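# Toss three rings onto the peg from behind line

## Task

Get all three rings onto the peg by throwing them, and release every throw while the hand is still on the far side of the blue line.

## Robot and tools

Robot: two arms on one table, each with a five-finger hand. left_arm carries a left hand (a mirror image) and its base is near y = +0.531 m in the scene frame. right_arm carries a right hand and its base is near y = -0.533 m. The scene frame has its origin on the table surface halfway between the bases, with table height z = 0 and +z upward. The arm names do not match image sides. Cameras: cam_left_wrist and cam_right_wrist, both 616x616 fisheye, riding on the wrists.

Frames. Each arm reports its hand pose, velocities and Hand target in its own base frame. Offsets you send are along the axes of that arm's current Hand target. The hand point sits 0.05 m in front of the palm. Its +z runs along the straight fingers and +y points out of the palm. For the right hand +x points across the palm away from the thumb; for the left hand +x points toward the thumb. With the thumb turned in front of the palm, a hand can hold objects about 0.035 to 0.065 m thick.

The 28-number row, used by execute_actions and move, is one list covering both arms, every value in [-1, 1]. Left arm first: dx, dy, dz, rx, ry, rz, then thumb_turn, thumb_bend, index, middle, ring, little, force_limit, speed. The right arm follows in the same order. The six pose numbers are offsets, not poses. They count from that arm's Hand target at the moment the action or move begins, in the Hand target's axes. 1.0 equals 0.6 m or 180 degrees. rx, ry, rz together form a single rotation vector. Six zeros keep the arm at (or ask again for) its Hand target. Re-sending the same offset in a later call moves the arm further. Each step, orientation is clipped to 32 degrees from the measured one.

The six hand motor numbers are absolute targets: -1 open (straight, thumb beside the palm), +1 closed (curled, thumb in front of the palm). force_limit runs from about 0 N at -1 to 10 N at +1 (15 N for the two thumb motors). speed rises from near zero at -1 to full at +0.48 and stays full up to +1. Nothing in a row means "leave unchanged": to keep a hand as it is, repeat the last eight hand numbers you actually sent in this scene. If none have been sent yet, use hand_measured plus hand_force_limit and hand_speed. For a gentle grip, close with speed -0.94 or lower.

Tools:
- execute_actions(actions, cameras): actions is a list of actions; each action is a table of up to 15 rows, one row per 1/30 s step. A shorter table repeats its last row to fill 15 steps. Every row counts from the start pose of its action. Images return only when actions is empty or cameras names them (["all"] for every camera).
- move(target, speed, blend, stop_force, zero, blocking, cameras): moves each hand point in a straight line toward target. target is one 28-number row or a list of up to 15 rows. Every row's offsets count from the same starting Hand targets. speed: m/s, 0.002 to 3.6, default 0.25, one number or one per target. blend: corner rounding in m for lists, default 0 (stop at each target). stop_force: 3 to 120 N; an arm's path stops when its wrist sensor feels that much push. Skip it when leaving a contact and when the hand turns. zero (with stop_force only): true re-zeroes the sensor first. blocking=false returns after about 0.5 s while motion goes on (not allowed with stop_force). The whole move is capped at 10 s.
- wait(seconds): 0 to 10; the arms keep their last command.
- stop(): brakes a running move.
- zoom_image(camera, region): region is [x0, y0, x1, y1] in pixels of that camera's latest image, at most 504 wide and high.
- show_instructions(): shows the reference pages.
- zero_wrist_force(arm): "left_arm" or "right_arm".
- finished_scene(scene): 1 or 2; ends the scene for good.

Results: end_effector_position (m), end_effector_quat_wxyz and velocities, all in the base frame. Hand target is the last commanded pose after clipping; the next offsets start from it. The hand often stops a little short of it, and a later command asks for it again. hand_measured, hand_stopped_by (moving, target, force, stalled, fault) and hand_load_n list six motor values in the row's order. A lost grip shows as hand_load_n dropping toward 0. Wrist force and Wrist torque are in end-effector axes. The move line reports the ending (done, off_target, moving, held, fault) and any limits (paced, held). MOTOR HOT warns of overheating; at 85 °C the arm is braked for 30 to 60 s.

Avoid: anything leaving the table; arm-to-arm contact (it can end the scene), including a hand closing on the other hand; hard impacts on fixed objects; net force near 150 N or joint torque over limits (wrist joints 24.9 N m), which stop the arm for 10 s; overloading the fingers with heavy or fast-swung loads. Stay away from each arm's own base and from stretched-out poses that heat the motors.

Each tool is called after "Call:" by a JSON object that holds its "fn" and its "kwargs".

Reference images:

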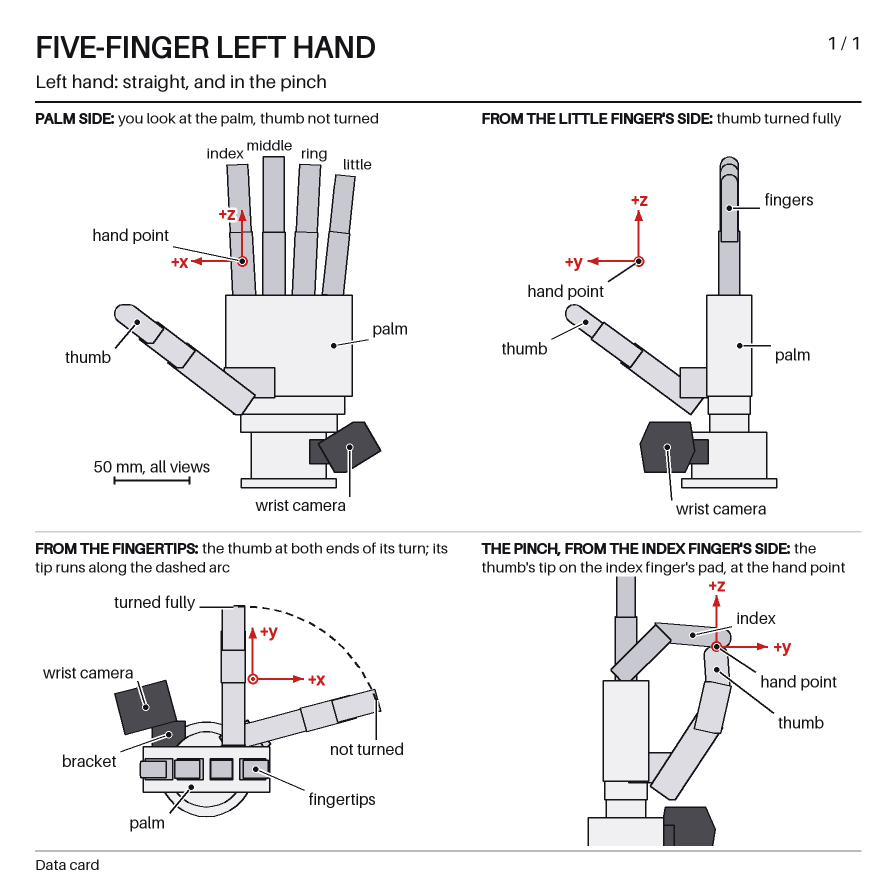

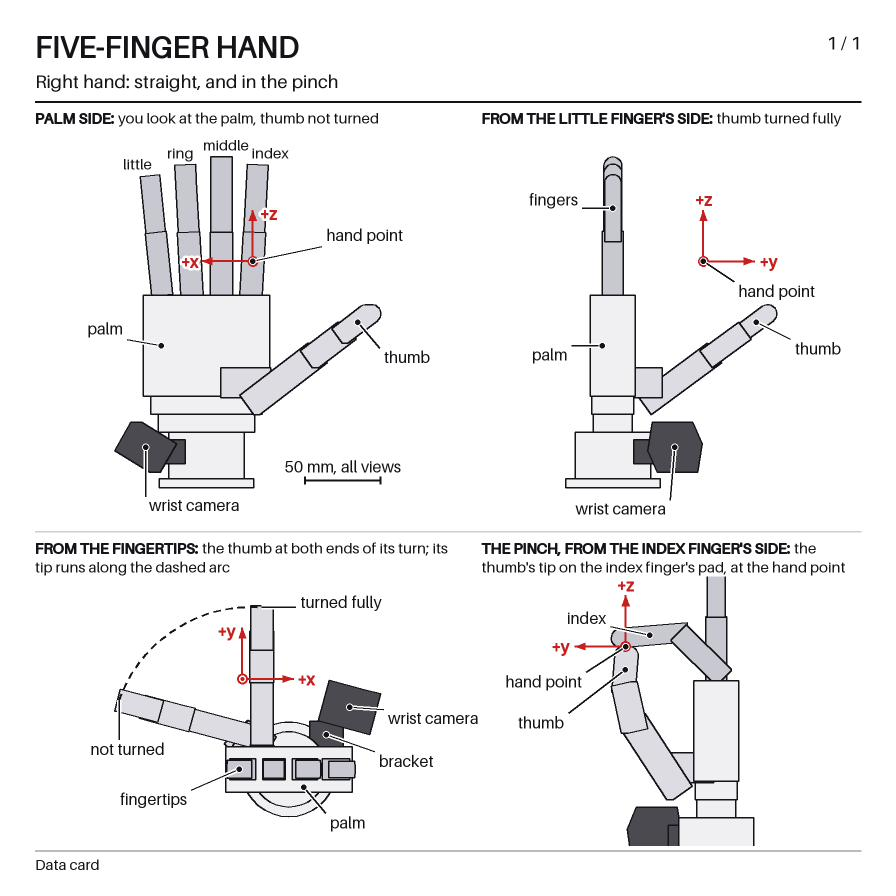

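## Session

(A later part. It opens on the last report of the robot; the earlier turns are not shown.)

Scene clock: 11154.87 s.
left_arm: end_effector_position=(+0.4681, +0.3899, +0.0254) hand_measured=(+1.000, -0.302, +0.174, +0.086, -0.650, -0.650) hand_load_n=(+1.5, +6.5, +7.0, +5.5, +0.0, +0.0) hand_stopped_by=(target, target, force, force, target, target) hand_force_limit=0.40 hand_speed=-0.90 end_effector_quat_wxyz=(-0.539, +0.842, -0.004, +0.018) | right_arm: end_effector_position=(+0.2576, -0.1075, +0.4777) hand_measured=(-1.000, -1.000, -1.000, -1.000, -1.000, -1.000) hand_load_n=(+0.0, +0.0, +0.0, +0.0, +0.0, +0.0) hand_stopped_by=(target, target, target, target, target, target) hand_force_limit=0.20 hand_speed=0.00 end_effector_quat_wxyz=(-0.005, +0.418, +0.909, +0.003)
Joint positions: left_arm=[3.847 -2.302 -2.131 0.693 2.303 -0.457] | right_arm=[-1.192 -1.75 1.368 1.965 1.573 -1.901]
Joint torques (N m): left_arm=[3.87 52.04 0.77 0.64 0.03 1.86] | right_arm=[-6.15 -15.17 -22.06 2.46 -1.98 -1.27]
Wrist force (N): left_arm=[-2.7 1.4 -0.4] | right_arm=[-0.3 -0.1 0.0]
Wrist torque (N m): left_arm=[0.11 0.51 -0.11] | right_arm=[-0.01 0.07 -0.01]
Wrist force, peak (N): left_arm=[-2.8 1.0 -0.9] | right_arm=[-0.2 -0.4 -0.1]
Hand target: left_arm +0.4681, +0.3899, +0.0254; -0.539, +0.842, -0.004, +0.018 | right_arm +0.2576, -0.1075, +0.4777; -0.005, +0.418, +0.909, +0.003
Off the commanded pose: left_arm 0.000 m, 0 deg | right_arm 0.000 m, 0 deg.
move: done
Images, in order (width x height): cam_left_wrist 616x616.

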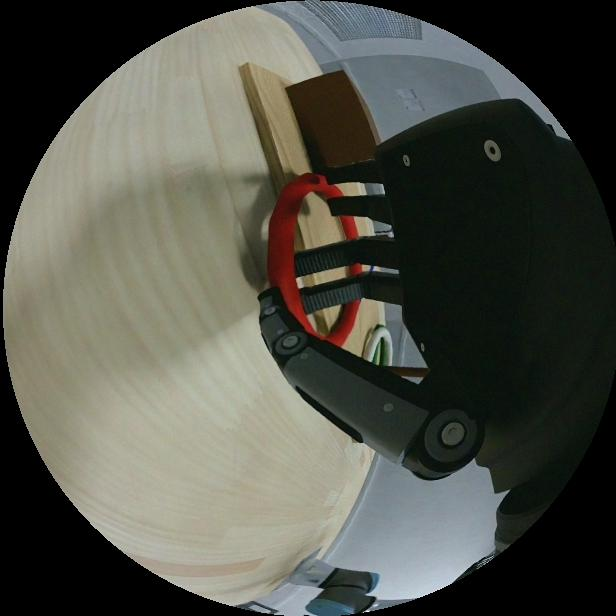

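Call:
{"fn": "move", "kwargs": {"target": [0.0013,-0.0454,-0.021,0,0,0,1,-0.3,0.4,0.4,-0.65,-0.65,0.4,-0.9,0,0,0,0,0,0,-1,-1,-1,-1,-1,-1,0.2,0], "speed": 0.05, "cameras": ["cam_left_wrist"]}}

Scene clock: 11160.80 s.
left_arm: end_effector_position=(+0.4680, +0.3899, +0.0554) hand_measured=(+1.000, -0.302, +0.174, +0.086, -0.650, -0.650) hand_load_n=(+1.5, +6.0, +7.0, +5.5, +0.0, +0.0) hand_stopped_by=(target, target, force, force, target, target) hand_force_limit=0.40 hand_speed=-0.90 end_effector_quat_wxyz=(-0.539, +0.842, -0.004, +0.018) end_effector_velocity=(+0.000, +0.000, -0.001) end_effector_angular_velocity=(+0.002, -0.001, +0.000) | right_arm: end_effector_position=(+0.2576, -0.1075, +0.4777) hand_measured=(-1.000, -1.000, -1.000, -1.000, -1.000, -1.000) hand_load_n=(+0.0, +0.0, +0.0, +0.0, +0.0, +0.0) hand_stopped_by=(target, target, target, target, target, target) hand_force_limit=0.20 hand_speed=0.00 end_effector_quat_wxyz=(-0.005, +0.418, +0.909, +0.003)
Joint positions: left_arm=[3.847 -2.223 -2.141 0.623 2.303 -0.457] | right_arm=[-1.192 -1.75 1.368 1.965 1.573 -1.901]
Joint velocities: left_arm=[0 -0.004 0 0.006 0.001 0] | right_arm=[within noise]
Joint torques (N m): left_arm=[3.39 30.93 10.39 4.99 1.58 -0.86] | right_arm=[-6.58 -15.05 -21.8 2.52 -2.01 -1.28]
Wrist force (N): left_arm=[-2.7 1.3 -0.5] | right_arm=[-0.2 -0.4 0.0]
Wrist torque (N m): left_arm=[0.10 0.50 -0.11] | right_arm=[-0.07 0.05 -0.01]
Wrist force, peak (N): left_arm=[-2.5 2.1 -0.2] | right_arm=[-0.5 -0.3 0.0]
Hand target: left_arm +0.4681, +0.3899, +0.0554; -0.539, +0.842, -0.004, +0.018 | right_arm +0.2576, -0.1075, +0.4777; -0.005, +0.418, +0.909, +0.003
Off the commanded pose: left_arm 0.000 m, 0 deg | right_arm 0.000 m, 0 deg.
move: done
Images, in order (width x height): cam_left_wrist 616x616.

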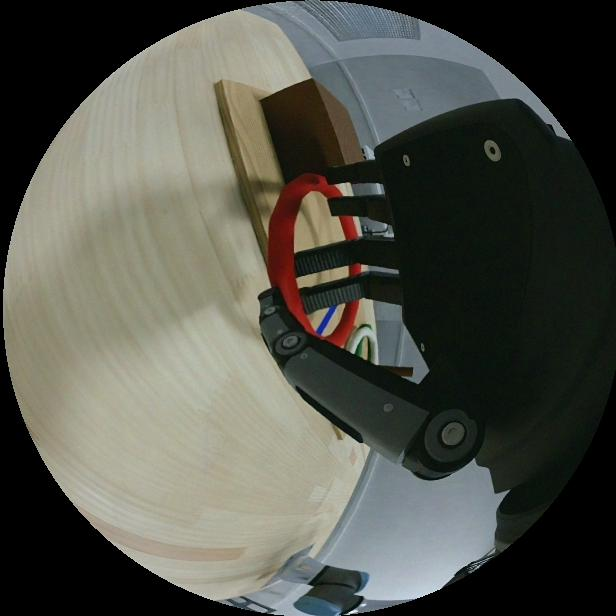

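Call:
{"fn": "move", "kwargs": {"target": [[0.0042,-0.1512,-0.0701,0,0,0,1,-0.3,0.4,0.4,-0.65,-0.65,0.4,-0.9,0,0,0,0,0,0,-1,-1,-1,-1,-1,-1,0.2,0],[-0.2836,-0.4803,-0.1855,0.0032,-0.117,-0.0542,1,-0.3,0.4,0.4,-0.65,-0.65,0.4,-0.9,0,0,0,0,0,0,-1,-1,-1,-1,-1,-1,0.2,0]], "speed": 0.15, "blend": 0.03, "cameras": ["cam_left_wrist"]}}

Scene clock: 11169.27 s.
left_arm: end_effector_position=(+0.2903, +0.4144, +0.3591) hand_measured=(+1.000, -0.302, +0.174, +0.086, -0.650, -0.650) hand_load_n=(+1.5, +6.0, +7.0, +5.5, +0.0, +0.0) hand_stopped_by=(target, target, force, force, target, target) hand_force_limit=0.40 hand_speed=-0.90 end_effector_quat_wxyz=(-0.531, +0.826, +0.166, -0.090) | right_arm: end_effector_position=(+0.2576, -0.1075, +0.4777) hand_measured=(-1.000, -1.000, -1.000, -1.000, -1.000, -1.000) hand_load_n=(+0.0, +0.0, -0.5, +0.0, +0.0, +0.0) hand_stopped_by=(target, target, target, target, target, target) hand_force_limit=0.20 hand_speed=0.00 end_effector_quat_wxyz=(-0.005, +0.418, +0.909, +0.003)
Joint positions: left_arm=[4.057 -1.428 -2.078 -0.36 2.456 -0.631] | right_arm=[-1.192 -1.75 1.368 1.965 1.573 -1.901]
Joint torques (N m): left_arm=[-1.09 16.59 14.92 2.53 -0.36 2.25] | right_arm=[-6.42 -14.92 -22.52 2.55 -1.97 -1.33]
Wrist force (N): left_arm=[-2.7 1.4 -0.4] | right_arm=[0.1 0.0 0.0]
Wrist torque (N m): left_arm=[0.14 0.47 0.03] | right_arm=[0.00 0.00 0.02]
Wrist force, peak (N): left_arm=[-2.6 2.9 0.0] | right_arm=[-0.3 -0.5 -0.1]
Hand target: left_arm +0.2903, +0.4143, +0.3591; -0.531, +0.826, +0.166, -0.090 | right_arm +0.2576, -0.1075, +0.4777; -0.005, +0.418, +0.909, +0.003
Off the commanded pose: left_arm 0.000 m, 0 deg | right_arm 0.000 m, 0 deg.
move: done
Images, in order (width x height): cam_left_wrist 616x616.

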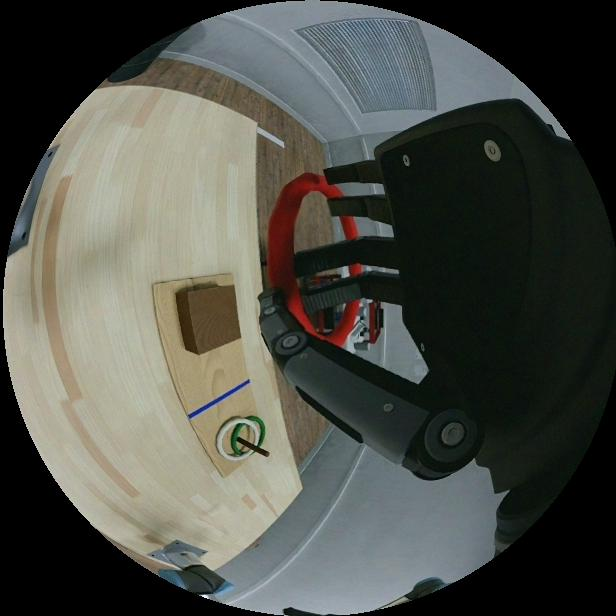

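Call:
{"fn": "move", "kwargs": {"target": [0.0054,-0.0059,0.0111,0,0,0,1,-0.3,0.4,0.4,-0.65,-0.65,0.4,-0.9,0,0,0,0,0,0,-1,-1,-1,-1,-1,-1,0.2,0], "speed": 0.05, "cameras": []}}

Scene clock: 11181.40 s.
left_arm: end_effector_position=(+0.2905, +0.4227, +0.3596) hand_measured=(+1.000, -0.302, +0.174, +0.086, -0.650, -0.650) hand_load_n=(+1.5, +6.0, +7.0, +5.5, +0.0, +0.0) hand_stopped_by=(target, target, force, force, target, target) hand_force_limit=0.40 hand_speed=-0.90 end_effector_quat_wxyz=(-0.531, +0.826, +0.166, -0.090) | right_arm: end_effector_position=(+0.2576, -0.1075, +0.4777) hand_measured=(-1.000, -1.000, -1.000, -1.000, -1.000, -1.000) hand_load_n=(+0.0, +0.0, +0.0, +0.0, +0.0, +0.0) hand_stopped_by=(target, target, target, target, target, target) hand_force_limit=0.20 hand_speed=0.00 end_effector_quat_wxyz=(-0.005, +0.418, +0.909, +0.003)
Joint positions: left_arm=[4.07 -1.443 -2.066 -0.347 2.446 -0.618] | right_arm=[-1.192 -1.75 1.368 1.965 1.573 -1.901]
Joint torques (N m): left_arm=[-5.25 25.98 15.56 2.74 1.46 -0.33] | right_arm=[-6.19 -14.62 -22.58 2.46 -2.06 -1.28]
Wrist force (N): left_arm=[-2.8 1.4 -0.4] | right_arm=[-0.3 -0.2 0.1]
Wrist torque (N m): left_arm=[0.14 0.49 -0.11] | right_arm=[-0.03 0.06 -0.01]
Wrist force, peak (N): left_arm=[-3.0 1.4 -0.7] | right_arm=[-0.1 -0.4 0.3]
Hand target: left_arm +0.2905, +0.4225, +0.3596; -0.531, +0.826, +0.166, -0.090 | right_arm +0.2576, -0.1075, +0.4777; -0.005, +0.418, +0.909, +0.003
Off the commanded pose: left_arm 0.000 m, 0 deg | right_arm 0.000 m, 0 deg.
move: done
No camera images: "cameras" was empty.

Throw.

Call:
{"fn": "execute_actions", "kwargs": {"actions": [[[0.0164,-0.0014,-0.0069,-0.0004,0.0129,0.0060,1,-0.3,0.4,0.4,-0.65,-0.65,0.4,-0.9,0,0,0,0,0,0,-1,-1,-1,-1,-1,-1,0.2,0],[0.0382,-0.0035,-0.0155,-0.0008,0.0299,0.0138,1,-0.3,0.4,0.4,-0.65,-0.65,0.4,-0.9,0,0,0,0,0,0,-1,-1,-1,-1,-1,-1,0.2,0],[0.0651,-0.0061,-0.0260,-0.0014,0.0508,0.0235,1,-0.3,0.4,0.4,-0.65,-0.65,0.4,-0.9,0,0,0,0,0,0,-1,-1,-1,-1,-1,-1,0.2,0],[0.0971,-0.0092,-0.0387,-0.0021,0.0759,0.0352,1,-0.3,0.4,0.4,-0.65,-0.65,0.4,-0.9,0,0,0,0,0,0,-1,-1,-1,-1,-1,-1,0.2,0],[0.1342,-0.0125,-0.0540,-0.0029,0.1049,0.0486,1,-0.3,0.4,0.4,-0.65,-0.65,0.4,-0.9,0,0,0,0,0,0,-1,-1,-1,-1,-1,-1,0.2,0],[0.1761,-0.0161,-0.0715,-0.0038,0.1380,0.0639,1,-0.3,0.4,0.4,-0.65,-0.65,0.4,-0.9,0,0,0,0,0,0,-1,-1,-1,-1,-1,-1,0.2,0],[0.2230,-0.0200,-0.0920,-0.0048,0.1751,0.0811,1,-0.3,0.4,0.4,-0.65,-0.65,0.4,-0.9,0,0,0,0,0,0,-1,-1,-1,-1,-1,-1,0.2,0],[0.2673,-0.0235,-0.1117,-0.0058,0.2103,0.0974,1,-1,-1,-1,-1,-1,0.4,1,0,0,0,0,0,0,-1,-1,-1,-1,-1,-1,0.2,0],[0.3048,-0.0261,-0.1295,-0.0066,0.2406,0.1115,1,-1,-1,-1,-1,-1,0.4,1,0,0,0,0,0,0,-1,-1,-1,-1,-1,-1,0.2,0],[0.3423,-0.0285,-0.1478,-0.0075,0.2708,0.1255,1,-1,-1,-1,-1,-1,0.4,1,0,0,0,0,0,0,-1,-1,-1,-1,-1,-1,0.2,0],[0.3796,-0.0308,-0.1661,-0.0083,0.3011,0.1395,1,-1,-1,-1,-1,-1,0.4,1,0,0,0,0,0,0,-1,-1,-1,-1,-1,-1,0.2,0],[0.4168,-0.0331,-0.1847,-0.0091,0.3313,0.1535,1,-1,-1,-1,-1,-1,0.4,1,0,0,0,0,0,0,-1,-1,-1,-1,-1,-1,0.2,0],[0.4540,-0.0353,-0.2035,-0.0100,0.3616,0.1675,1,-1,-1,-1,-1,-1,0.4,1,0,0,0,0,0,0,-1,-1,-1,-1,-1,-1,0.2,0],[0.4659,-0.0360,-0.2095,-0.0102,0.3713,0.1720,1,-1,-1,-1,-1,-1,0.4,1,0,0,0,0,0,0,-1,-1,-1,-1,-1,-1,0.2,0],[0.4688,-0.0362,-0.2110,-0.0103,0.3737,0.1731,1,-1,-1,-1,-1,-1,0.4,1,0,0,0,0,0,0,-1,-1,-1,-1,-1,-1,0.2,0]]], "cameras": ["all"]}}

Call:
{"fn": "zoom_image", "kwargs": {"camera": "cam_left_wrist", "region": [140, 210, 260, 330]}}

Call:
{"fn": "zoom_image", "kwargs": {"camera": "cam_right_wrist", "region": [180, 290, 300, 410]}}

Scene clock: 11199.43 s.
left_arm: end_effector_position=(+0.5726, +0.4184, +0.4380) hand_measured=(+1.000, -1.000, -1.000, -1.000, -1.000, -1.000) hand_load_n=(+0.0, +0.0, +0.0, +0.0, +0.0, +0.0) hand_stopped_by=(target, target, target, target, target, target) hand_force_limit=0.40 hand_speed=1.00 end_effector_quat_wxyz=(-0.489, +0.757, -0.358, +0.245) | right_arm: end_effector_position=(+0.2576, -0.1075, +0.4777) hand_measured=(-1.000, -1.000, -1.000, -1.000, -1.000, -1.000) hand_load_n=(+0.0, +0.0, +0.0, +0.0, +0.0, +0.0) hand_stopped_by=(target, target, target, target, target, target) hand_force_limit=0.20 hand_speed=0.00 end_effector_quat_wxyz=(-0.005, +0.418, +0.909, +0.003)
Joint positions: left_arm=[4.091 -1.714 -1.636 -0.221 1.31 0.094] | right_arm=[-1.192 -1.75 1.368 1.965 1.573 -1.901]
Joint torques (N m): left_arm=[-4.85 24.41 25.53 0.28 0.97 1.63] | right_arm=[-6.06 -14.91 -22.09 2.44 -2.04 -1.25]
Wrist force (N): left_arm=[-2.8 0.7 -0.6] | right_arm=[-0.3 0.0 0.1]
Wrist torque (N m): left_arm=[0.13 0.49 -0.11] | right_arm=[0.00 0.06 -0.01]
Wrist force, peak (N): left_arm=[-6.0 2.7 0.9] | right_arm=[-0.5 -0.2 -0.1]
Hand target: left_arm +0.5850, +0.4272, +0.4396; -0.479, +0.758, -0.366, +0.248 | right_arm +0.2576, -0.1075, +0.4777; -0.005, +0.418, +0.909, +0.003
Off the commanded pose: left_arm 0.019 m, 1 deg; position clipped | right_arm 0.000 m, 0 deg.
Step readings (end_effector_position of left_arm | right_arm):
0: (+0.2905, +0.4225, +0.3596) | (+0.2576, -0.1075, +0.4777)
1: (+0.2907, +0.4225, +0.3596) | (+0.2576, -0.1075, +0.4777)
2: (+0.2930, +0.4225, +0.3602) | (+0.2576, -0.1075, +0.4777)
4: (+0.3138, +0.4230, +0.3666) | (+0.2576, -0.1075, +0.4777)
8: (+0.3913, +0.4217, +0.3929) | (+0.2576, -0.1075, +0.4777)
15: (+0.5345, +0.4191, +0.4356) | (+0.2576, -0.1075, +0.4777)

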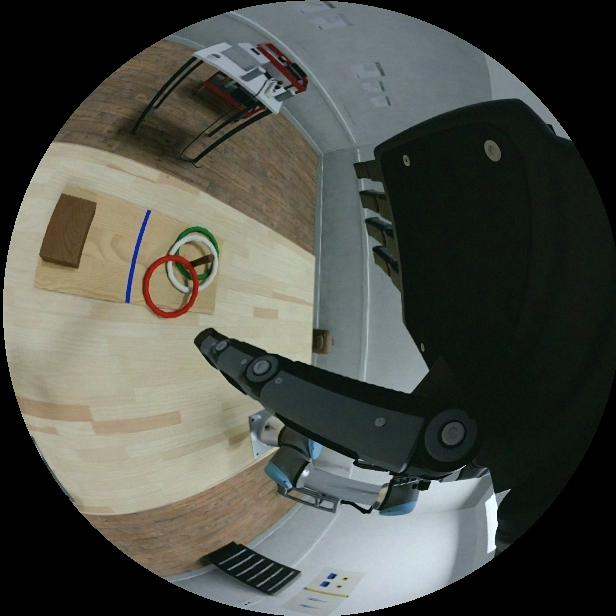

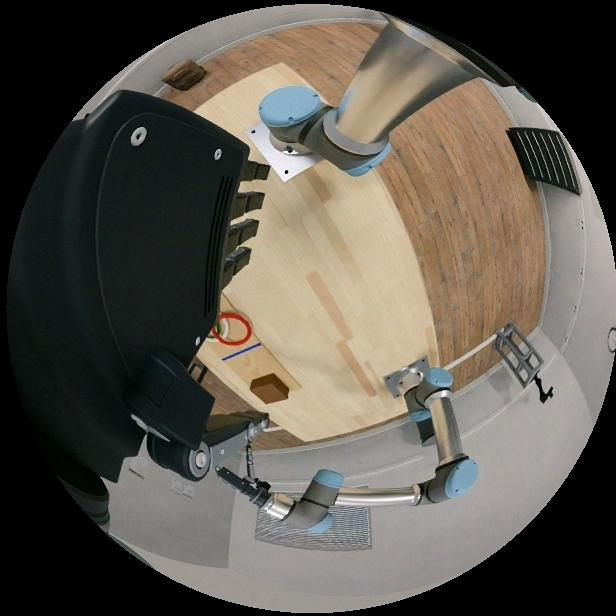

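Scaled by 4.200 from the camera's 616x616 image, which has a finer 880x880 frame.

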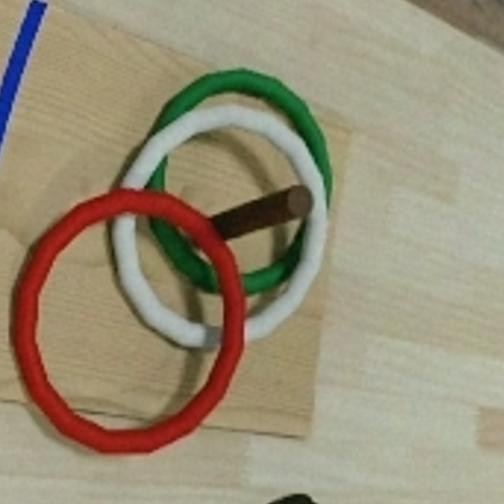

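Scaled by 4.200 from the camera's 616x616 image, which has a finer 880x880 frame.

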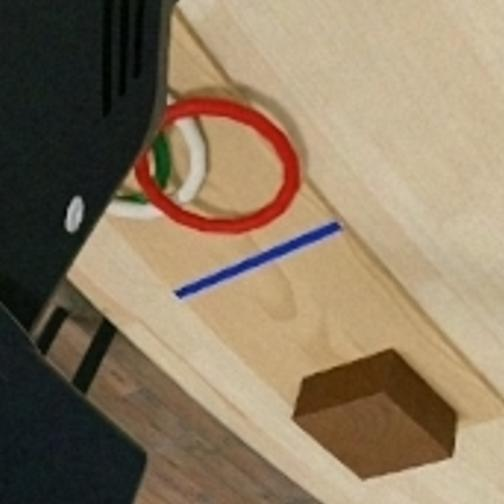

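Call:
{"fn": "move", "kwargs": {"target": [0.0828,0.37,0.3554,0.0071,-0.2566,-0.1189,-1,-1,0.9,0.9,0,0,0.4,-0.3,0,0,0,0,0,0,-1,-1,-1,-1,-1,-1,0.2,0], "speed": 0.25, "cameras": ["all"]}}

Call:
{"fn": "zoom_image", "kwargs": {"camera": "cam_left_wrist", "region": [180, 150, 380, 350]}}

Call:
{"fn": "zoom_image", "kwargs": {"camera": "cam_right_wrist", "region": [180, 290, 300, 410]}}

Scene clock: 11290.03 s.
left_arm: end_effector_position=(+0.6996, +0.4434, +0.1501) hand_measured=(-1.000, -1.000, +0.900, +0.900, +0.000, +0.000) hand_load_n=(+0.0, +0.0, +0.5, +0.5, +0.0, +0.0) hand_stopped_by=(target, target, target, target, target, target) hand_force_limit=0.40 hand_speed=-0.30 end_effector_quat_wxyz=(-0.539, +0.842, -0.004, +0.018) | right_arm: end_effector_position=(+0.2576, -0.1075, +0.4777) hand_measured=(-1.000, -1.000, -1.000, -1.000, -1.000, -1.000) hand_load_n=(+0.0, +0.0, +0.0, +0.0, +0.0, +0.0) hand_stopped_by=(target, target, target, target, target, target) hand_force_limit=0.20 hand_speed=0.00 end_effector_quat_wxyz=(-0.005, +0.418, +0.909, +0.003)
Joint positions: left_arm=[3.685 -2.371 -1.385 -0.084 2.431 -0.596] | right_arm=[-1.192 -1.75 1.368 1.965 1.573 -1.901]
Joint torques (N m): left_arm=[1.48 47.43 21.66 3.39 2.15 -1.42] | right_arm=[-6.01 -14.86 -22.25 2.33 -1.96 -1.31]
Wrist force (N): left_arm=[-2.6 0.6 -0.8] | right_arm=[-0.1 0.0 0.0]
Wrist torque (N m): left_arm=[0.17 0.44 -0.11] | right_arm=[0.00 0.03 0.01]
Wrist force, peak (N): left_arm=[-3.5 -0.6 -1.2] | right_arm=[-0.5 -0.5 0.1]
Hand target: left_arm +0.6996, +0.4435, +0.1501; -0.539, +0.842, -0.004, +0.018 | right_arm +0.2576, -0.1075, +0.4777; -0.005, +0.418, +0.909, +0.003
Off the commanded pose: left_arm 0.000 m, 0 deg | right_arm 0.000 m, 0 deg.
move: done

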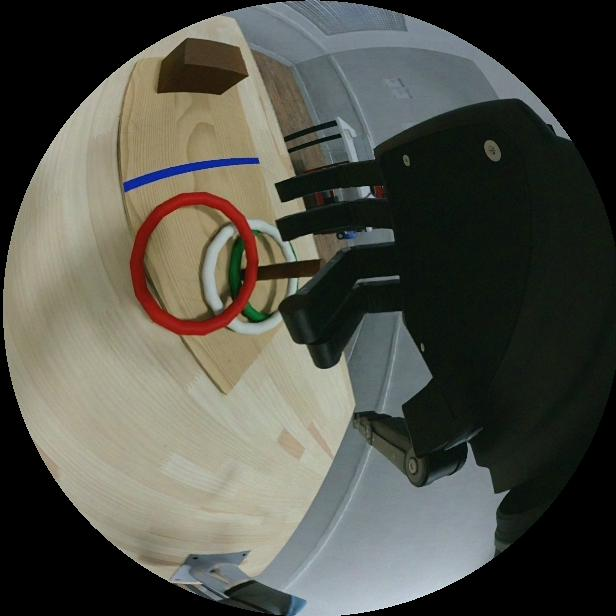

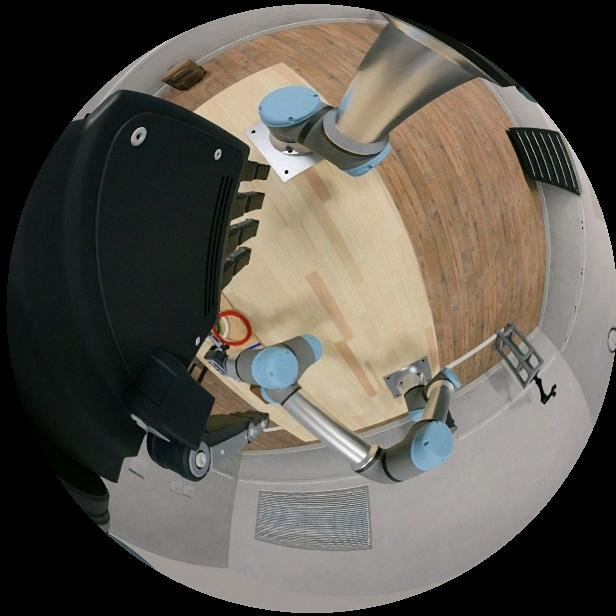

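Scaled by 2.520 from the camera's 616x616 image, which has a finer 880x880 frame.

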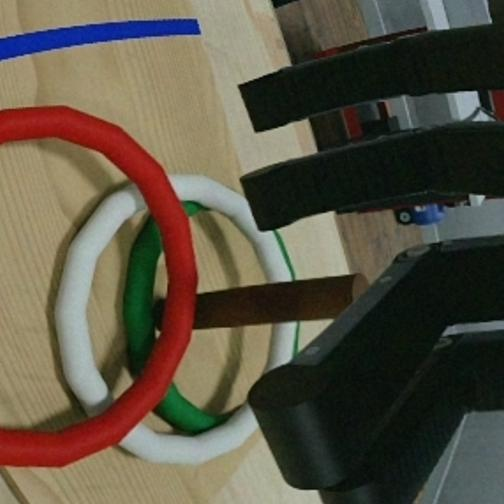

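Scaled by 4.200 from the camera's 616x616 image, which has a finer 880x880 frame.

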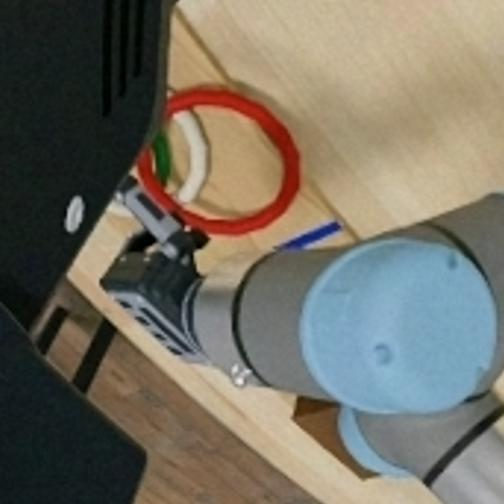

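Call:
{"fn": "zoom_image", "kwargs": {"camera": "cam_left_wrist", "region": [210, 230, 290, 310]}}

Scaled by 6.300 from the camera's 616x616 image, which has a finer 880x880 frame.

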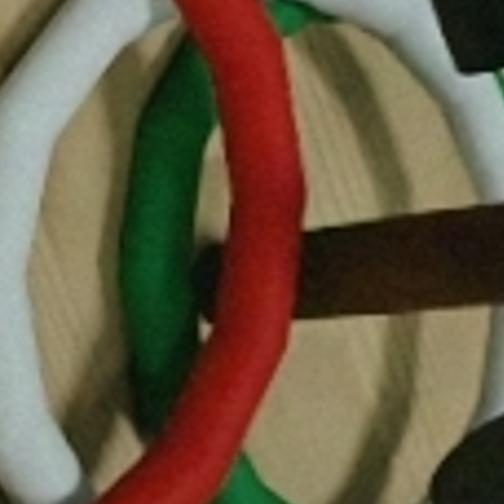

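Call:
{"fn": "move", "kwargs": {"target": [[-0.0029,0.1059,0.049,0,0,0,-1,-1,0.9,0.9,0,0,0.4,-0.3,0,0,0,0,0,0,-1,-1,-1,-1,-1,-1,0.2,0],[-0.0046,0.1664,0.0771,0,0,0,-1,-1,0.9,0.9,0,0,0.4,-0.3,0,0,0,0,0,0,-1,-1,-1,-1,-1,-1,0.2,0]], "speed": [0.1,0.03], "stop_force": 4, "cameras": ["cam_left_wrist"]}}

Call:
{"fn": "zoom_image", "kwargs": {"camera": "cam_left_wrist", "region": [180, 150, 380, 350]}}

Scene clock: 11315.90 s.
left_arm: end_effector_position=(+0.6999, +0.4436, +0.0400) hand_measured=(-1.000, -1.000, +0.900, +0.900, +0.000, +0.000) hand_load_n=(+0.0, +0.0, +0.5, +0.0, +0.0, +0.0) hand_stopped_by=(target, target, target, target, target, target) hand_force_limit=0.40 hand_speed=-0.30 end_effector_quat_wxyz=(-0.539, +0.842, -0.004, +0.018) | right_arm: end_effector_position=(+0.2576, -0.1075, +0.4777) hand_measured=(-1.000, -1.000, -1.000, -1.000, -1.000, -1.000) hand_load_n=(+0.0, +0.0, +0.0, +0.0, +0.0, +0.0) hand_stopped_by=(target, target, target, target, target, target) hand_force_limit=0.20 hand_speed=0.00 end_effector_quat_wxyz=(-0.005, +0.418, +0.909, +0.003)
Joint positions: left_arm=[3.685 -2.543 -1.393 0.096 2.431 -0.597] | right_arm=[-1.192 -1.75 1.368 1.965 1.573 -1.901]
Joint torques (N m): left_arm=[4.81 69.06 9.18 0.34 -0.55 1.93] | right_arm=[-6.11 -15.13 -21.82 2.29 -2.06 -1.26]
Wrist force (N): left_arm=[-2.6 0.6 -0.6] | right_arm=[-0.1 -0.2 0.1]
Wrist torque (N m): left_arm=[0.16 0.44 -0.04] | right_arm=[-0.03 0.04 0.01]
Wrist force, peak (N): left_arm=[-2.9 0.7 -0.8] | right_arm=[-0.6 0.0 0.0]
Hand target: left_arm +0.6998, +0.4436, +0.0400; -0.539, +0.842, -0.004, +0.018 | right_arm +0.2576, -0.1075, +0.4777; -0.005, +0.418, +0.909, +0.003
Off the commanded pose: left_arm 0.000 m, 0 deg | right_arm 0.000 m, 0 deg.
move: done
Images, in order (width x height): cam_left_wrist 616x616.

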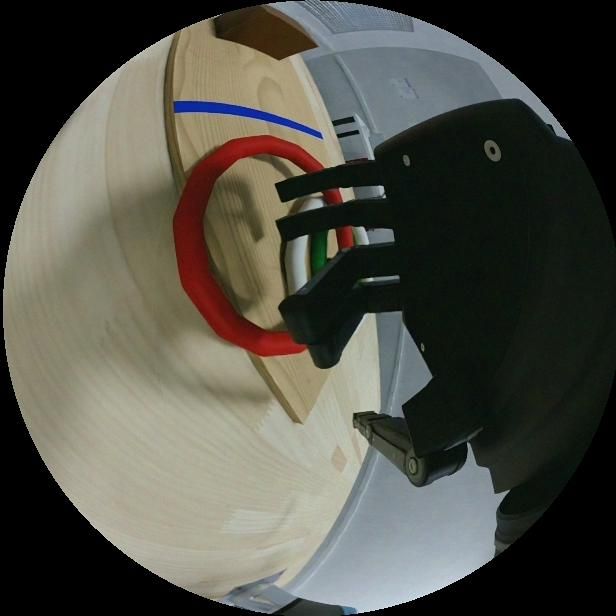

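Scaled by 2.520 from the camera's 616x616 image, which has a finer 880x880 frame.

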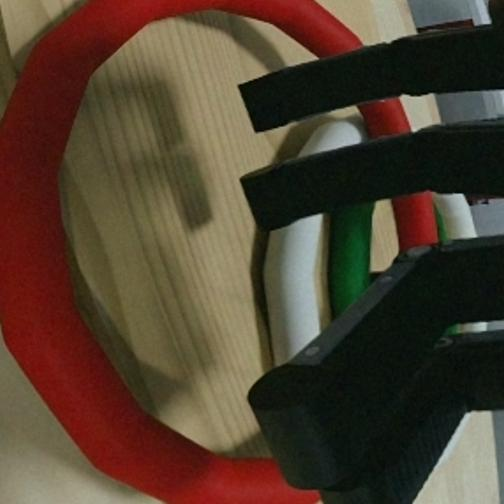

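Call:
{"fn": "move", "kwargs": {"target": [[-0.1334,0.0,-0.0081,0,0,0,-1,-1,0.9,0.9,0,0,0.4,-0.3,0,0,0,0,0,0,-1,-1,-1,-1,-1,-1,0.2,0],[-0.3552,0.0058,-0.022,0,0,0,-1,-1,0.9,0.9,0,0,0.4,-0.3,0,0,0,0,0,0,-1,-1,-1,-1,-1,-1,0.2,0]], "speed": 0.06, "stop_force": 8, "cameras": ["all"]}}

Call:
{"fn": "zoom_image", "kwargs": {"camera": "cam_right_wrist", "region": [190, 290, 310, 410]}}

Scene clock: 11340.60 s.
left_arm: end_effector_position=(+0.4865, +0.4358, +0.0366) hand_measured=(-1.000, -1.000, +0.900, +0.900, +0.000, +0.000) hand_load_n=(-0.5, +0.0, +0.0, +0.0, +0.0, +0.0) hand_stopped_by=(target, target, target, target, target, target) hand_force_limit=0.40 hand_speed=-0.30 end_effector_quat_wxyz=(-0.539, +0.842, -0.004, +0.018) | right_arm: end_effector_position=(+0.2576, -0.1075, +0.4777) hand_measured=(-1.000, -1.000, -1.000, -1.000, -1.000, -1.000) hand_load_n=(+0.0, +0.0, +0.0, +0.0, +0.0, +0.0) hand_stopped_by=(target, target, target, target, target, target) hand_force_limit=0.20 hand_speed=0.00 end_effector_quat_wxyz=(-0.005, +0.418, +0.909, +0.003)
Joint positions: left_arm=[3.894 -2.312 -2.022 0.616 2.263 -0.423] | right_arm=[-1.192 -1.75 1.368 1.965 1.573 -1.901]
Joint torques (N m): left_arm=[-7.13 33.57 14.12 0.7 1.79 -2.06] | right_arm=[-5.98 -14.84 -22.03 2.34 -1.99 -1.16]
Wrist force (N): left_arm=[-2.7 0.5 -0.7] | right_arm=[-0.3 -0.3 0.2]
Wrist torque (N m): left_arm=[0.12 0.47 -0.05] | right_arm=[-0.05 0.06 -0.01]
Wrist force, peak (N): left_arm=[-3.4 0.6 -0.4] | right_arm=[-0.4 -0.3 0.1]
Hand target: left_arm +0.4865, +0.4358, +0.0366; -0.539, +0.842, -0.004, +0.018 | right_arm +0.2576, -0.1075, +0.4777; -0.005, +0.418, +0.909, +0.003
Off the commanded pose: left_arm 0.000 m, 0 deg | right_arm 0.000 m, 0 deg.
move: done

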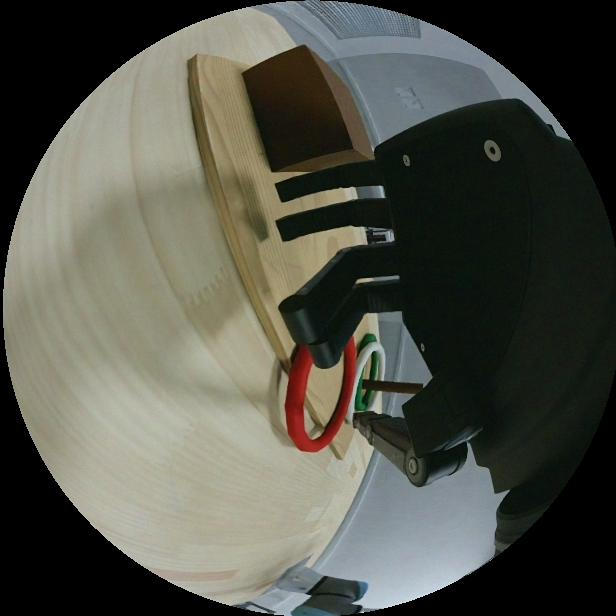

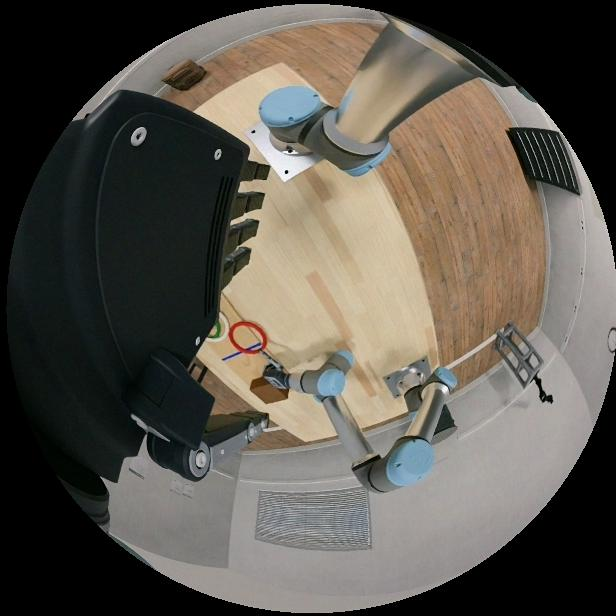

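Scaled by 4.200 from the camera's 616x616 image, which has a finer 880x880 frame.

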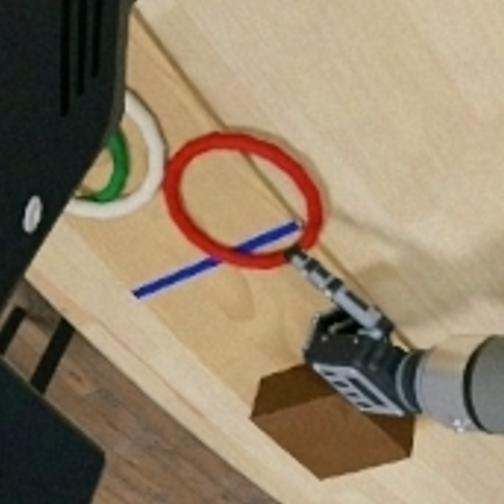

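Call:
{"fn": "move", "kwargs": {"target": [[0.0019,-0.068,-0.0315,0,0,0,1,-0.45,0,-0.05,-0.65,-0.65,0.4,-0.3,0,0,0,0,0,0,-1,-1,-1,-1,-1,-1,0.2,0],[0.2045,-0.0284,-0.1048,0,0,0,1,-0.45,0,-0.05,-0.65,-0.65,0.4,-0.3,0,0,0,0,0,0,-1,-1,-1,-1,-1,-1,0.2,0]], "speed": 0.15, "cameras": ["all"]}}

Call:
{"fn": "zoom_image", "kwargs": {"camera": "cam_left_wrist", "region": [180, 180, 380, 380]}}

Call:
{"fn": "zoom_image", "kwargs": {"camera": "cam_right_wrist", "region": [190, 290, 310, 410]}}

Scene clock: 11364.17 s.
left_arm: end_effector_position=(+0.6066, +0.3827, +0.0817) hand_measured=(+1.000, -0.450, +0.000, -0.050, -0.650, -0.650) hand_load_n=(+0.0, +0.0, +0.0, +0.0, +0.0, +0.0) hand_stopped_by=(target, target, target, target, target, target) hand_force_limit=0.40 hand_speed=-0.30 end_effector_quat_wxyz=(-0.539, +0.842, -0.004, +0.018) | right_arm: end_effector_position=(+0.2576, -0.1075, +0.4777) hand_measured=(-1.000, -1.000, -1.000, -1.000, -1.000, -1.000) hand_load_n=(+0.0, +0.0, +0.0, +0.0, +0.0, +0.0) hand_stopped_by=(target, target, target, target, target, target) hand_force_limit=0.20 hand_speed=0.00 end_effector_quat_wxyz=(-0.005, +0.418, +0.909, +0.003)
Joint positions: left_arm=[3.678 -2.298 -1.78 0.232 2.437 -0.603] | right_arm=[-1.192 -1.75 1.368 1.965 1.573 -1.901]
Joint torques (N m): left_arm=[-3.88 58.94 17.45 3.28 0.3 1.59] | right_arm=[-6.39 -14.69 -21.93 2.26 -2.06 -1.29]
Wrist force (N): left_arm=[-2.7 0.5 -0.8] | right_arm=[-0.2 0.1 -0.1]
Wrist torque (N m): left_arm=[0.13 0.48 -0.11] | right_arm=[0.02 0.05 0.00]
Wrist force, peak (N): left_arm=[-3.8 0.3 -0.2] | right_arm=[-0.5 -0.1 0.2]
Hand target: left_arm +0.6066, +0.3826, +0.0818; -0.539, +0.842, -0.004, +0.018 | right_arm +0.2576, -0.1075, +0.4777; -0.005, +0.418, +0.909, +0.003
Off the commanded pose: left_arm 0.000 m, 0 deg | right_arm 0.000 m, 0 deg.
move: done

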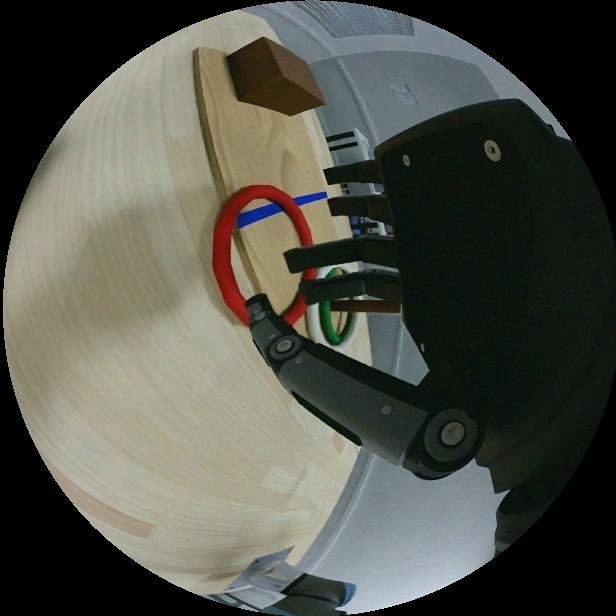

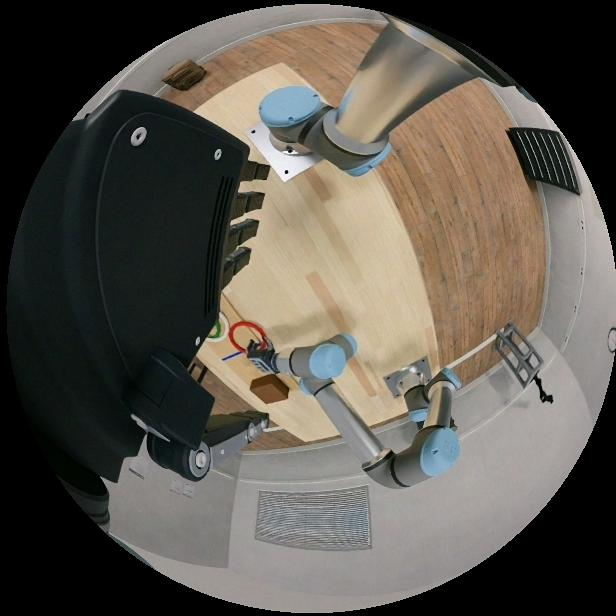

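Scaled by 2.520 from the camera's 616x616 image, which has a finer 880x880 frame.

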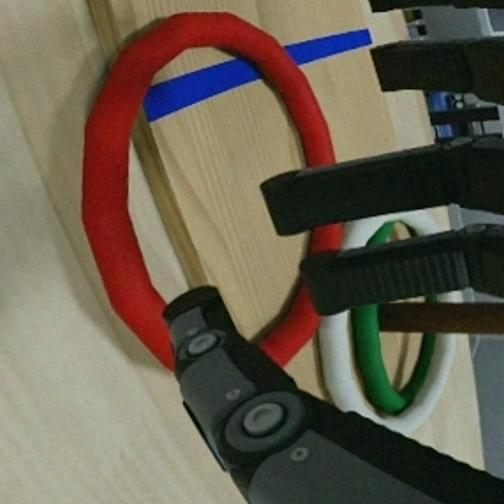

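Scaled by 4.200 from the camera's 616x616 image, which has a finer 880x880 frame.

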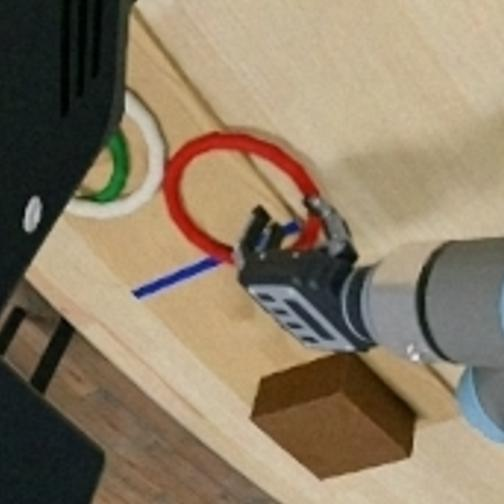

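Call:
{"fn": "move", "kwargs": {"target": [-0.0017,0.0631,0.0292,0,0,0,1,-0.45,0,-0.05,-0.65,-0.65,0.4,-0.3,0,0,0,0,0,0,-1,-1,-1,-1,-1,-1,0.2,0], "speed": 0.05, "stop_force": 3, "cameras": ["cam_left_wrist"]}}

Call:
{"fn": "zoom_image", "kwargs": {"camera": "cam_left_wrist", "region": [220, 160, 420, 360]}}

Scene clock: 11381.73 s.
left_arm: end_effector_position=(+0.6067, +0.3827, +0.0400) hand_measured=(+1.000, -0.450, +0.000, -0.050, -0.650, -0.650) hand_load_n=(+0.0, +0.0, +0.0, +0.0, +0.0, +0.0) hand_stopped_by=(target, target, target, target, target, target) hand_force_limit=0.40 hand_speed=-0.30 end_effector_quat_wxyz=(-0.539, +0.842, -0.004, +0.018) | right_arm: end_effector_position=(+0.2576, -0.1075, +0.4777) hand_measured=(-1.000, -1.000, -1.000, -1.000, -1.000, -1.000) hand_load_n=(+0.0, +0.0, +0.0, +0.0, +0.0, +0.0) hand_stopped_by=(target, target, target, target, target, target) hand_force_limit=0.20 hand_speed=0.00 end_effector_quat_wxyz=(-0.005, +0.418, +0.909, +0.003)
Joint positions: left_arm=[3.678 -2.381 -1.775 0.31 2.437 -0.603] | right_arm=[-1.192 -1.75 1.368 1.965 1.573 -1.901]
Joint torques (N m): left_arm=[-4.46 60.6 4.58 0.31 1.89 1.91] | right_arm=[-6.37 -15.31 -22.33 2.29 -2.05 -1.26]
Wrist force (N): left_arm=[-2.8 0.5 -0.6] | right_arm=[-0.1 0.0 0.2]
Wrist torque (N m): left_arm=[0.12 0.50 -0.12] | right_arm=[0.00 0.03 0.01]
Wrist force, peak (N): left_arm=[-2.9 1.2 -0.5] | right_arm=[-0.6 -0.2 0.1]
Hand target: left_arm +0.6067, +0.3827, +0.0400; -0.539, +0.842, -0.004, +0.018 | right_arm +0.2576, -0.1075, +0.4777; -0.005, +0.418, +0.909, +0.003
Off the commanded pose: left_arm 0.000 m, 0 deg | right_arm 0.000 m, 0 deg.
move: done
Images, in order (width x height): cam_left_wrist 616x616.

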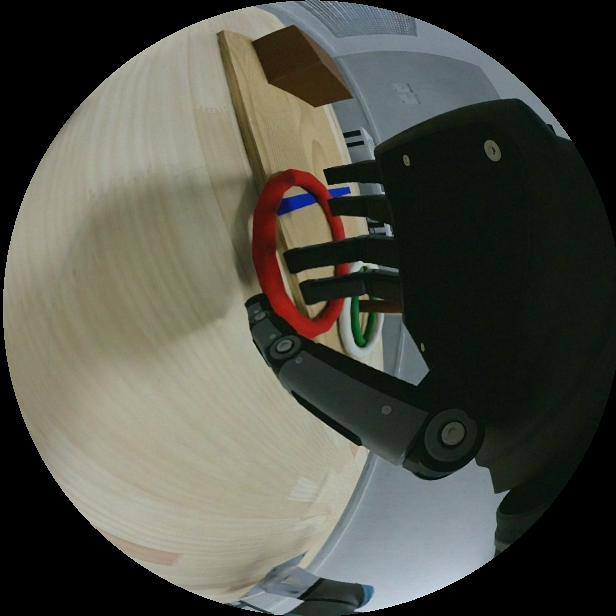

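Scaled by 2.520 from the camera's 616x616 image, which has a finer 880x880 frame.

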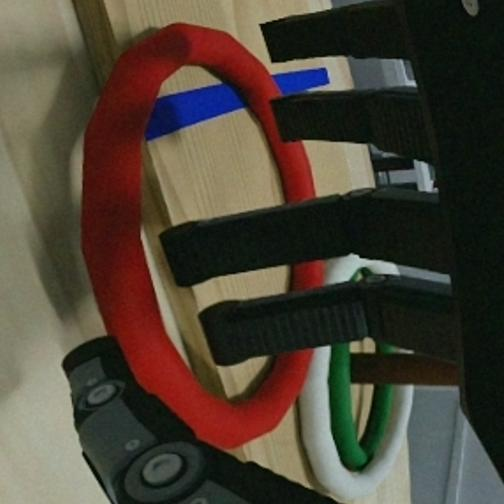

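Call:
{"fn": "move", "kwargs": {"target": [-0.0165,-0.0088,0.0181,0,0,0,1,-0.45,0,-0.05,-0.65,-0.65,0.4,-0.3,0,0,0,0,0,0,-1,-1,-1,-1,-1,-1,0.2,0], "speed": 0.05, "stop_force": 3, "cameras": ["cam_left_wrist"]}}

Call:
{"fn": "zoom_image", "kwargs": {"camera": "cam_left_wrist", "region": [220, 220, 380, 380]}}

Scene clock: 11393.83 s.
left_arm: end_effector_position=(+0.5972, +0.3950, +0.0400) hand_measured=(+1.000, -0.450, +0.000, -0.050, -0.650, -0.650) hand_load_n=(+0.0, +0.0, +0.0, +0.0, +0.0, +0.0) hand_stopped_by=(target, target, target, target, target, target) hand_force_limit=0.40 hand_speed=-0.30 end_effector_quat_wxyz=(-0.539, +0.842, -0.004, +0.018) | right_arm: end_effector_position=(+0.2576, -0.1075, +0.4777) hand_measured=(-1.000, -1.000, -1.000, -1.000, -1.000, -1.000) hand_load_n=(+0.0, +0.0, +0.0, +0.0, +0.0, +0.0) hand_stopped_by=(target, target, target, target, target, target) hand_force_limit=0.20 hand_speed=0.00 end_effector_quat_wxyz=(-0.005, +0.418, +0.909, +0.003)
Joint positions: left_arm=[3.705 -2.378 -1.786 0.339 2.416 -0.577] | right_arm=[-1.192 -1.75 1.368 1.965 1.573 -1.901]
Joint torques (N m): left_arm=[-6.75 46.67 20.61 0.27 2.03 -1.99] | right_arm=[-6.28 -15.34 -22.32 2.34 -1.97 -1.27]
Wrist force (N): left_arm=[-2.9 0.5 -0.6] | right_arm=[-0.3 -0.2 0.1]
Wrist torque (N m): left_arm=[0.13 0.50 -0.07] | right_arm=[-0.03 0.06 -0.01]
Wrist force, peak (N): left_arm=[-2.9 0.6 -1.0] | right_arm=[-0.4 -0.1 -0.2]
Hand target: left_arm +0.5971, +0.3950, +0.0400; -0.539, +0.842, -0.004, +0.018 | right_arm +0.2576, -0.1075, +0.4777; -0.005, +0.418, +0.909, +0.003
Off the commanded pose: left_arm 0.000 m, 0 deg | right_arm 0.000 m, 0 deg.
move: done
Images, in order (width x height): cam_left_wrist 616x616.

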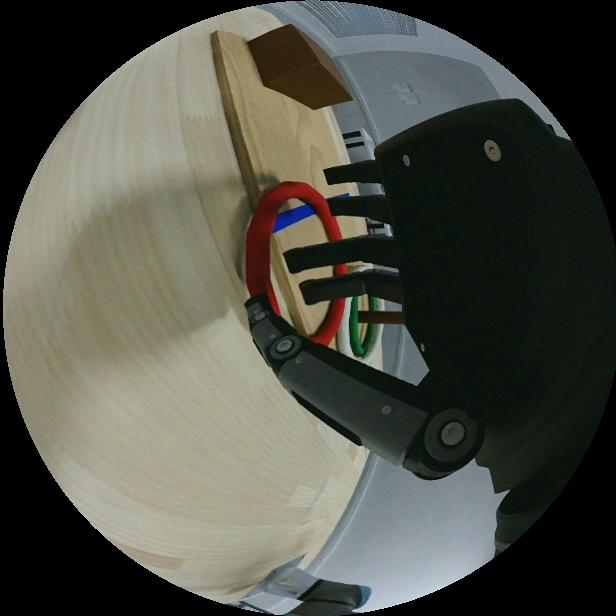

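Scaled by 3.150 from the camera's 616x616 image, which has a finer 880x880 frame.

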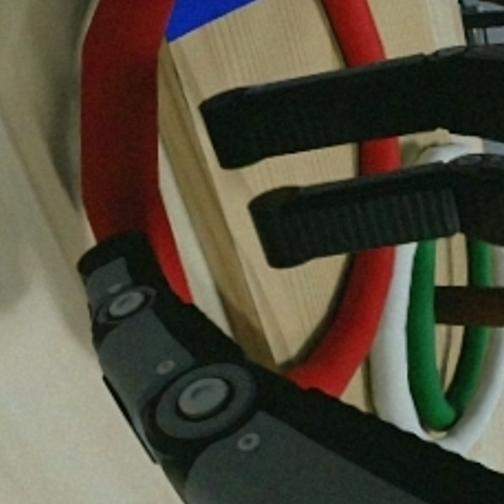

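Call:
{"fn": "move", "kwargs": {"target": [-0.0006,0.0219,0.0102,0,0,0,1,-0.45,0,-0.05,-0.65,-0.65,0.4,-0.5,0,0,0,0,0,0,-1,-1,-1,-1,-1,-1,0.2,0], "speed": 0.03, "stop_force": 3, "cameras": ["cam_left_wrist"]}}

Call:
{"fn": "zoom_image", "kwargs": {"camera": "cam_left_wrist", "region": [220, 220, 380, 380]}}

Scene clock: 11400.67 s.
left_arm: end_effector_position=(+0.5972, +0.3950, +0.0255) hand_measured=(+1.000, -0.450, +0.000, -0.050, -0.650, -0.650) hand_load_n=(+0.0, +0.0, -0.5, +0.0, +0.0, +0.0) hand_stopped_by=(target, target, target, target, target, target) hand_force_limit=0.40 hand_speed=-0.50 end_effector_quat_wxyz=(-0.539, +0.842, -0.004, +0.018) | right_arm: end_effector_position=(+0.2576, -0.1075, +0.4777) hand_measured=(-1.000, -1.000, -1.000, -1.000, -1.000, -1.000) hand_load_n=(+0.0, +0.0, +0.0, +0.0, +0.0, +0.0) hand_stopped_by=(target, target, target, target, target, target) hand_force_limit=0.20 hand_speed=0.00 end_effector_quat_wxyz=(-0.005, +0.418, +0.909, +0.003)
Joint positions: left_arm=[3.705 -2.409 -1.782 0.365 2.416 -0.577] | right_arm=[-1.192 -1.75 1.368 1.965 1.573 -1.901]
Joint torques (N m): left_arm=[2.67 61.19 4.27 0.26 -0.42 1.96] | right_arm=[-6.47 -15 -22.16 2.33 -2.03 -1.34]
Wrist force (N): left_arm=[-2.7 0.4 -0.7] | right_arm=[-0.3 -0.3 0.0]
Wrist torque (N m): left_arm=[0.12 0.47 -0.06] | right_arm=[-0.03 0.07 -0.01]
Wrist force, peak (N): left_arm=[-3.0 0.7 -0.7] | right_arm=[-0.5 -0.2 0.2]
Hand target: left_arm +0.5972, +0.3950, +0.0255; -0.539, +0.842, -0.004, +0.018 | right_arm +0.2576, -0.1075, +0.4777; -0.005, +0.418, +0.909, +0.003
Off the commanded pose: left_arm 0.000 m, 0 deg | right_arm 0.000 m, 0 deg.
move: done
Images, in order (width x height): cam_left_wrist 616x616.

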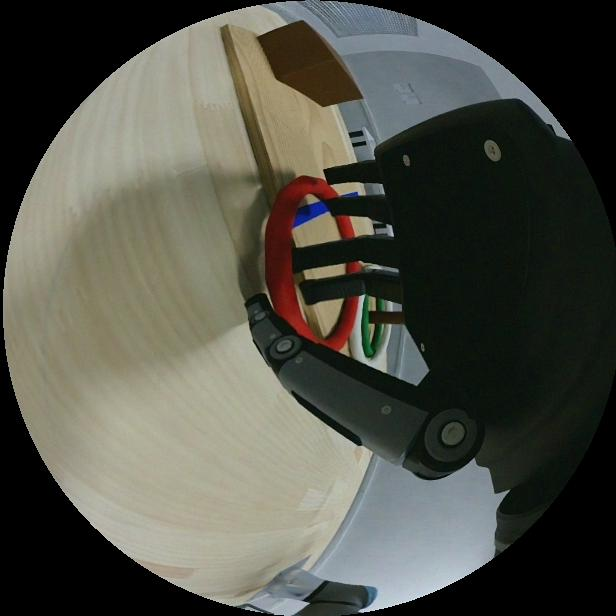

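Scaled by 3.150 from the camera's 616x616 image, which has a finer 880x880 frame.

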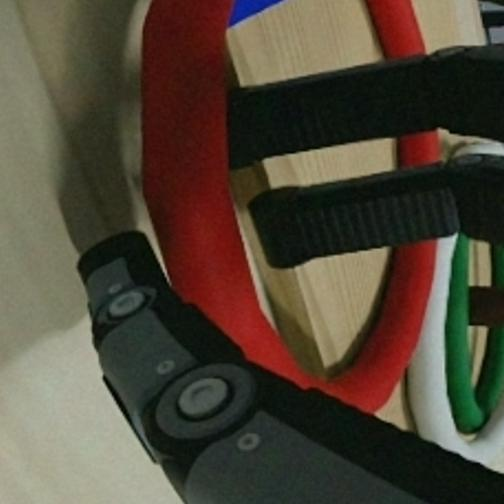

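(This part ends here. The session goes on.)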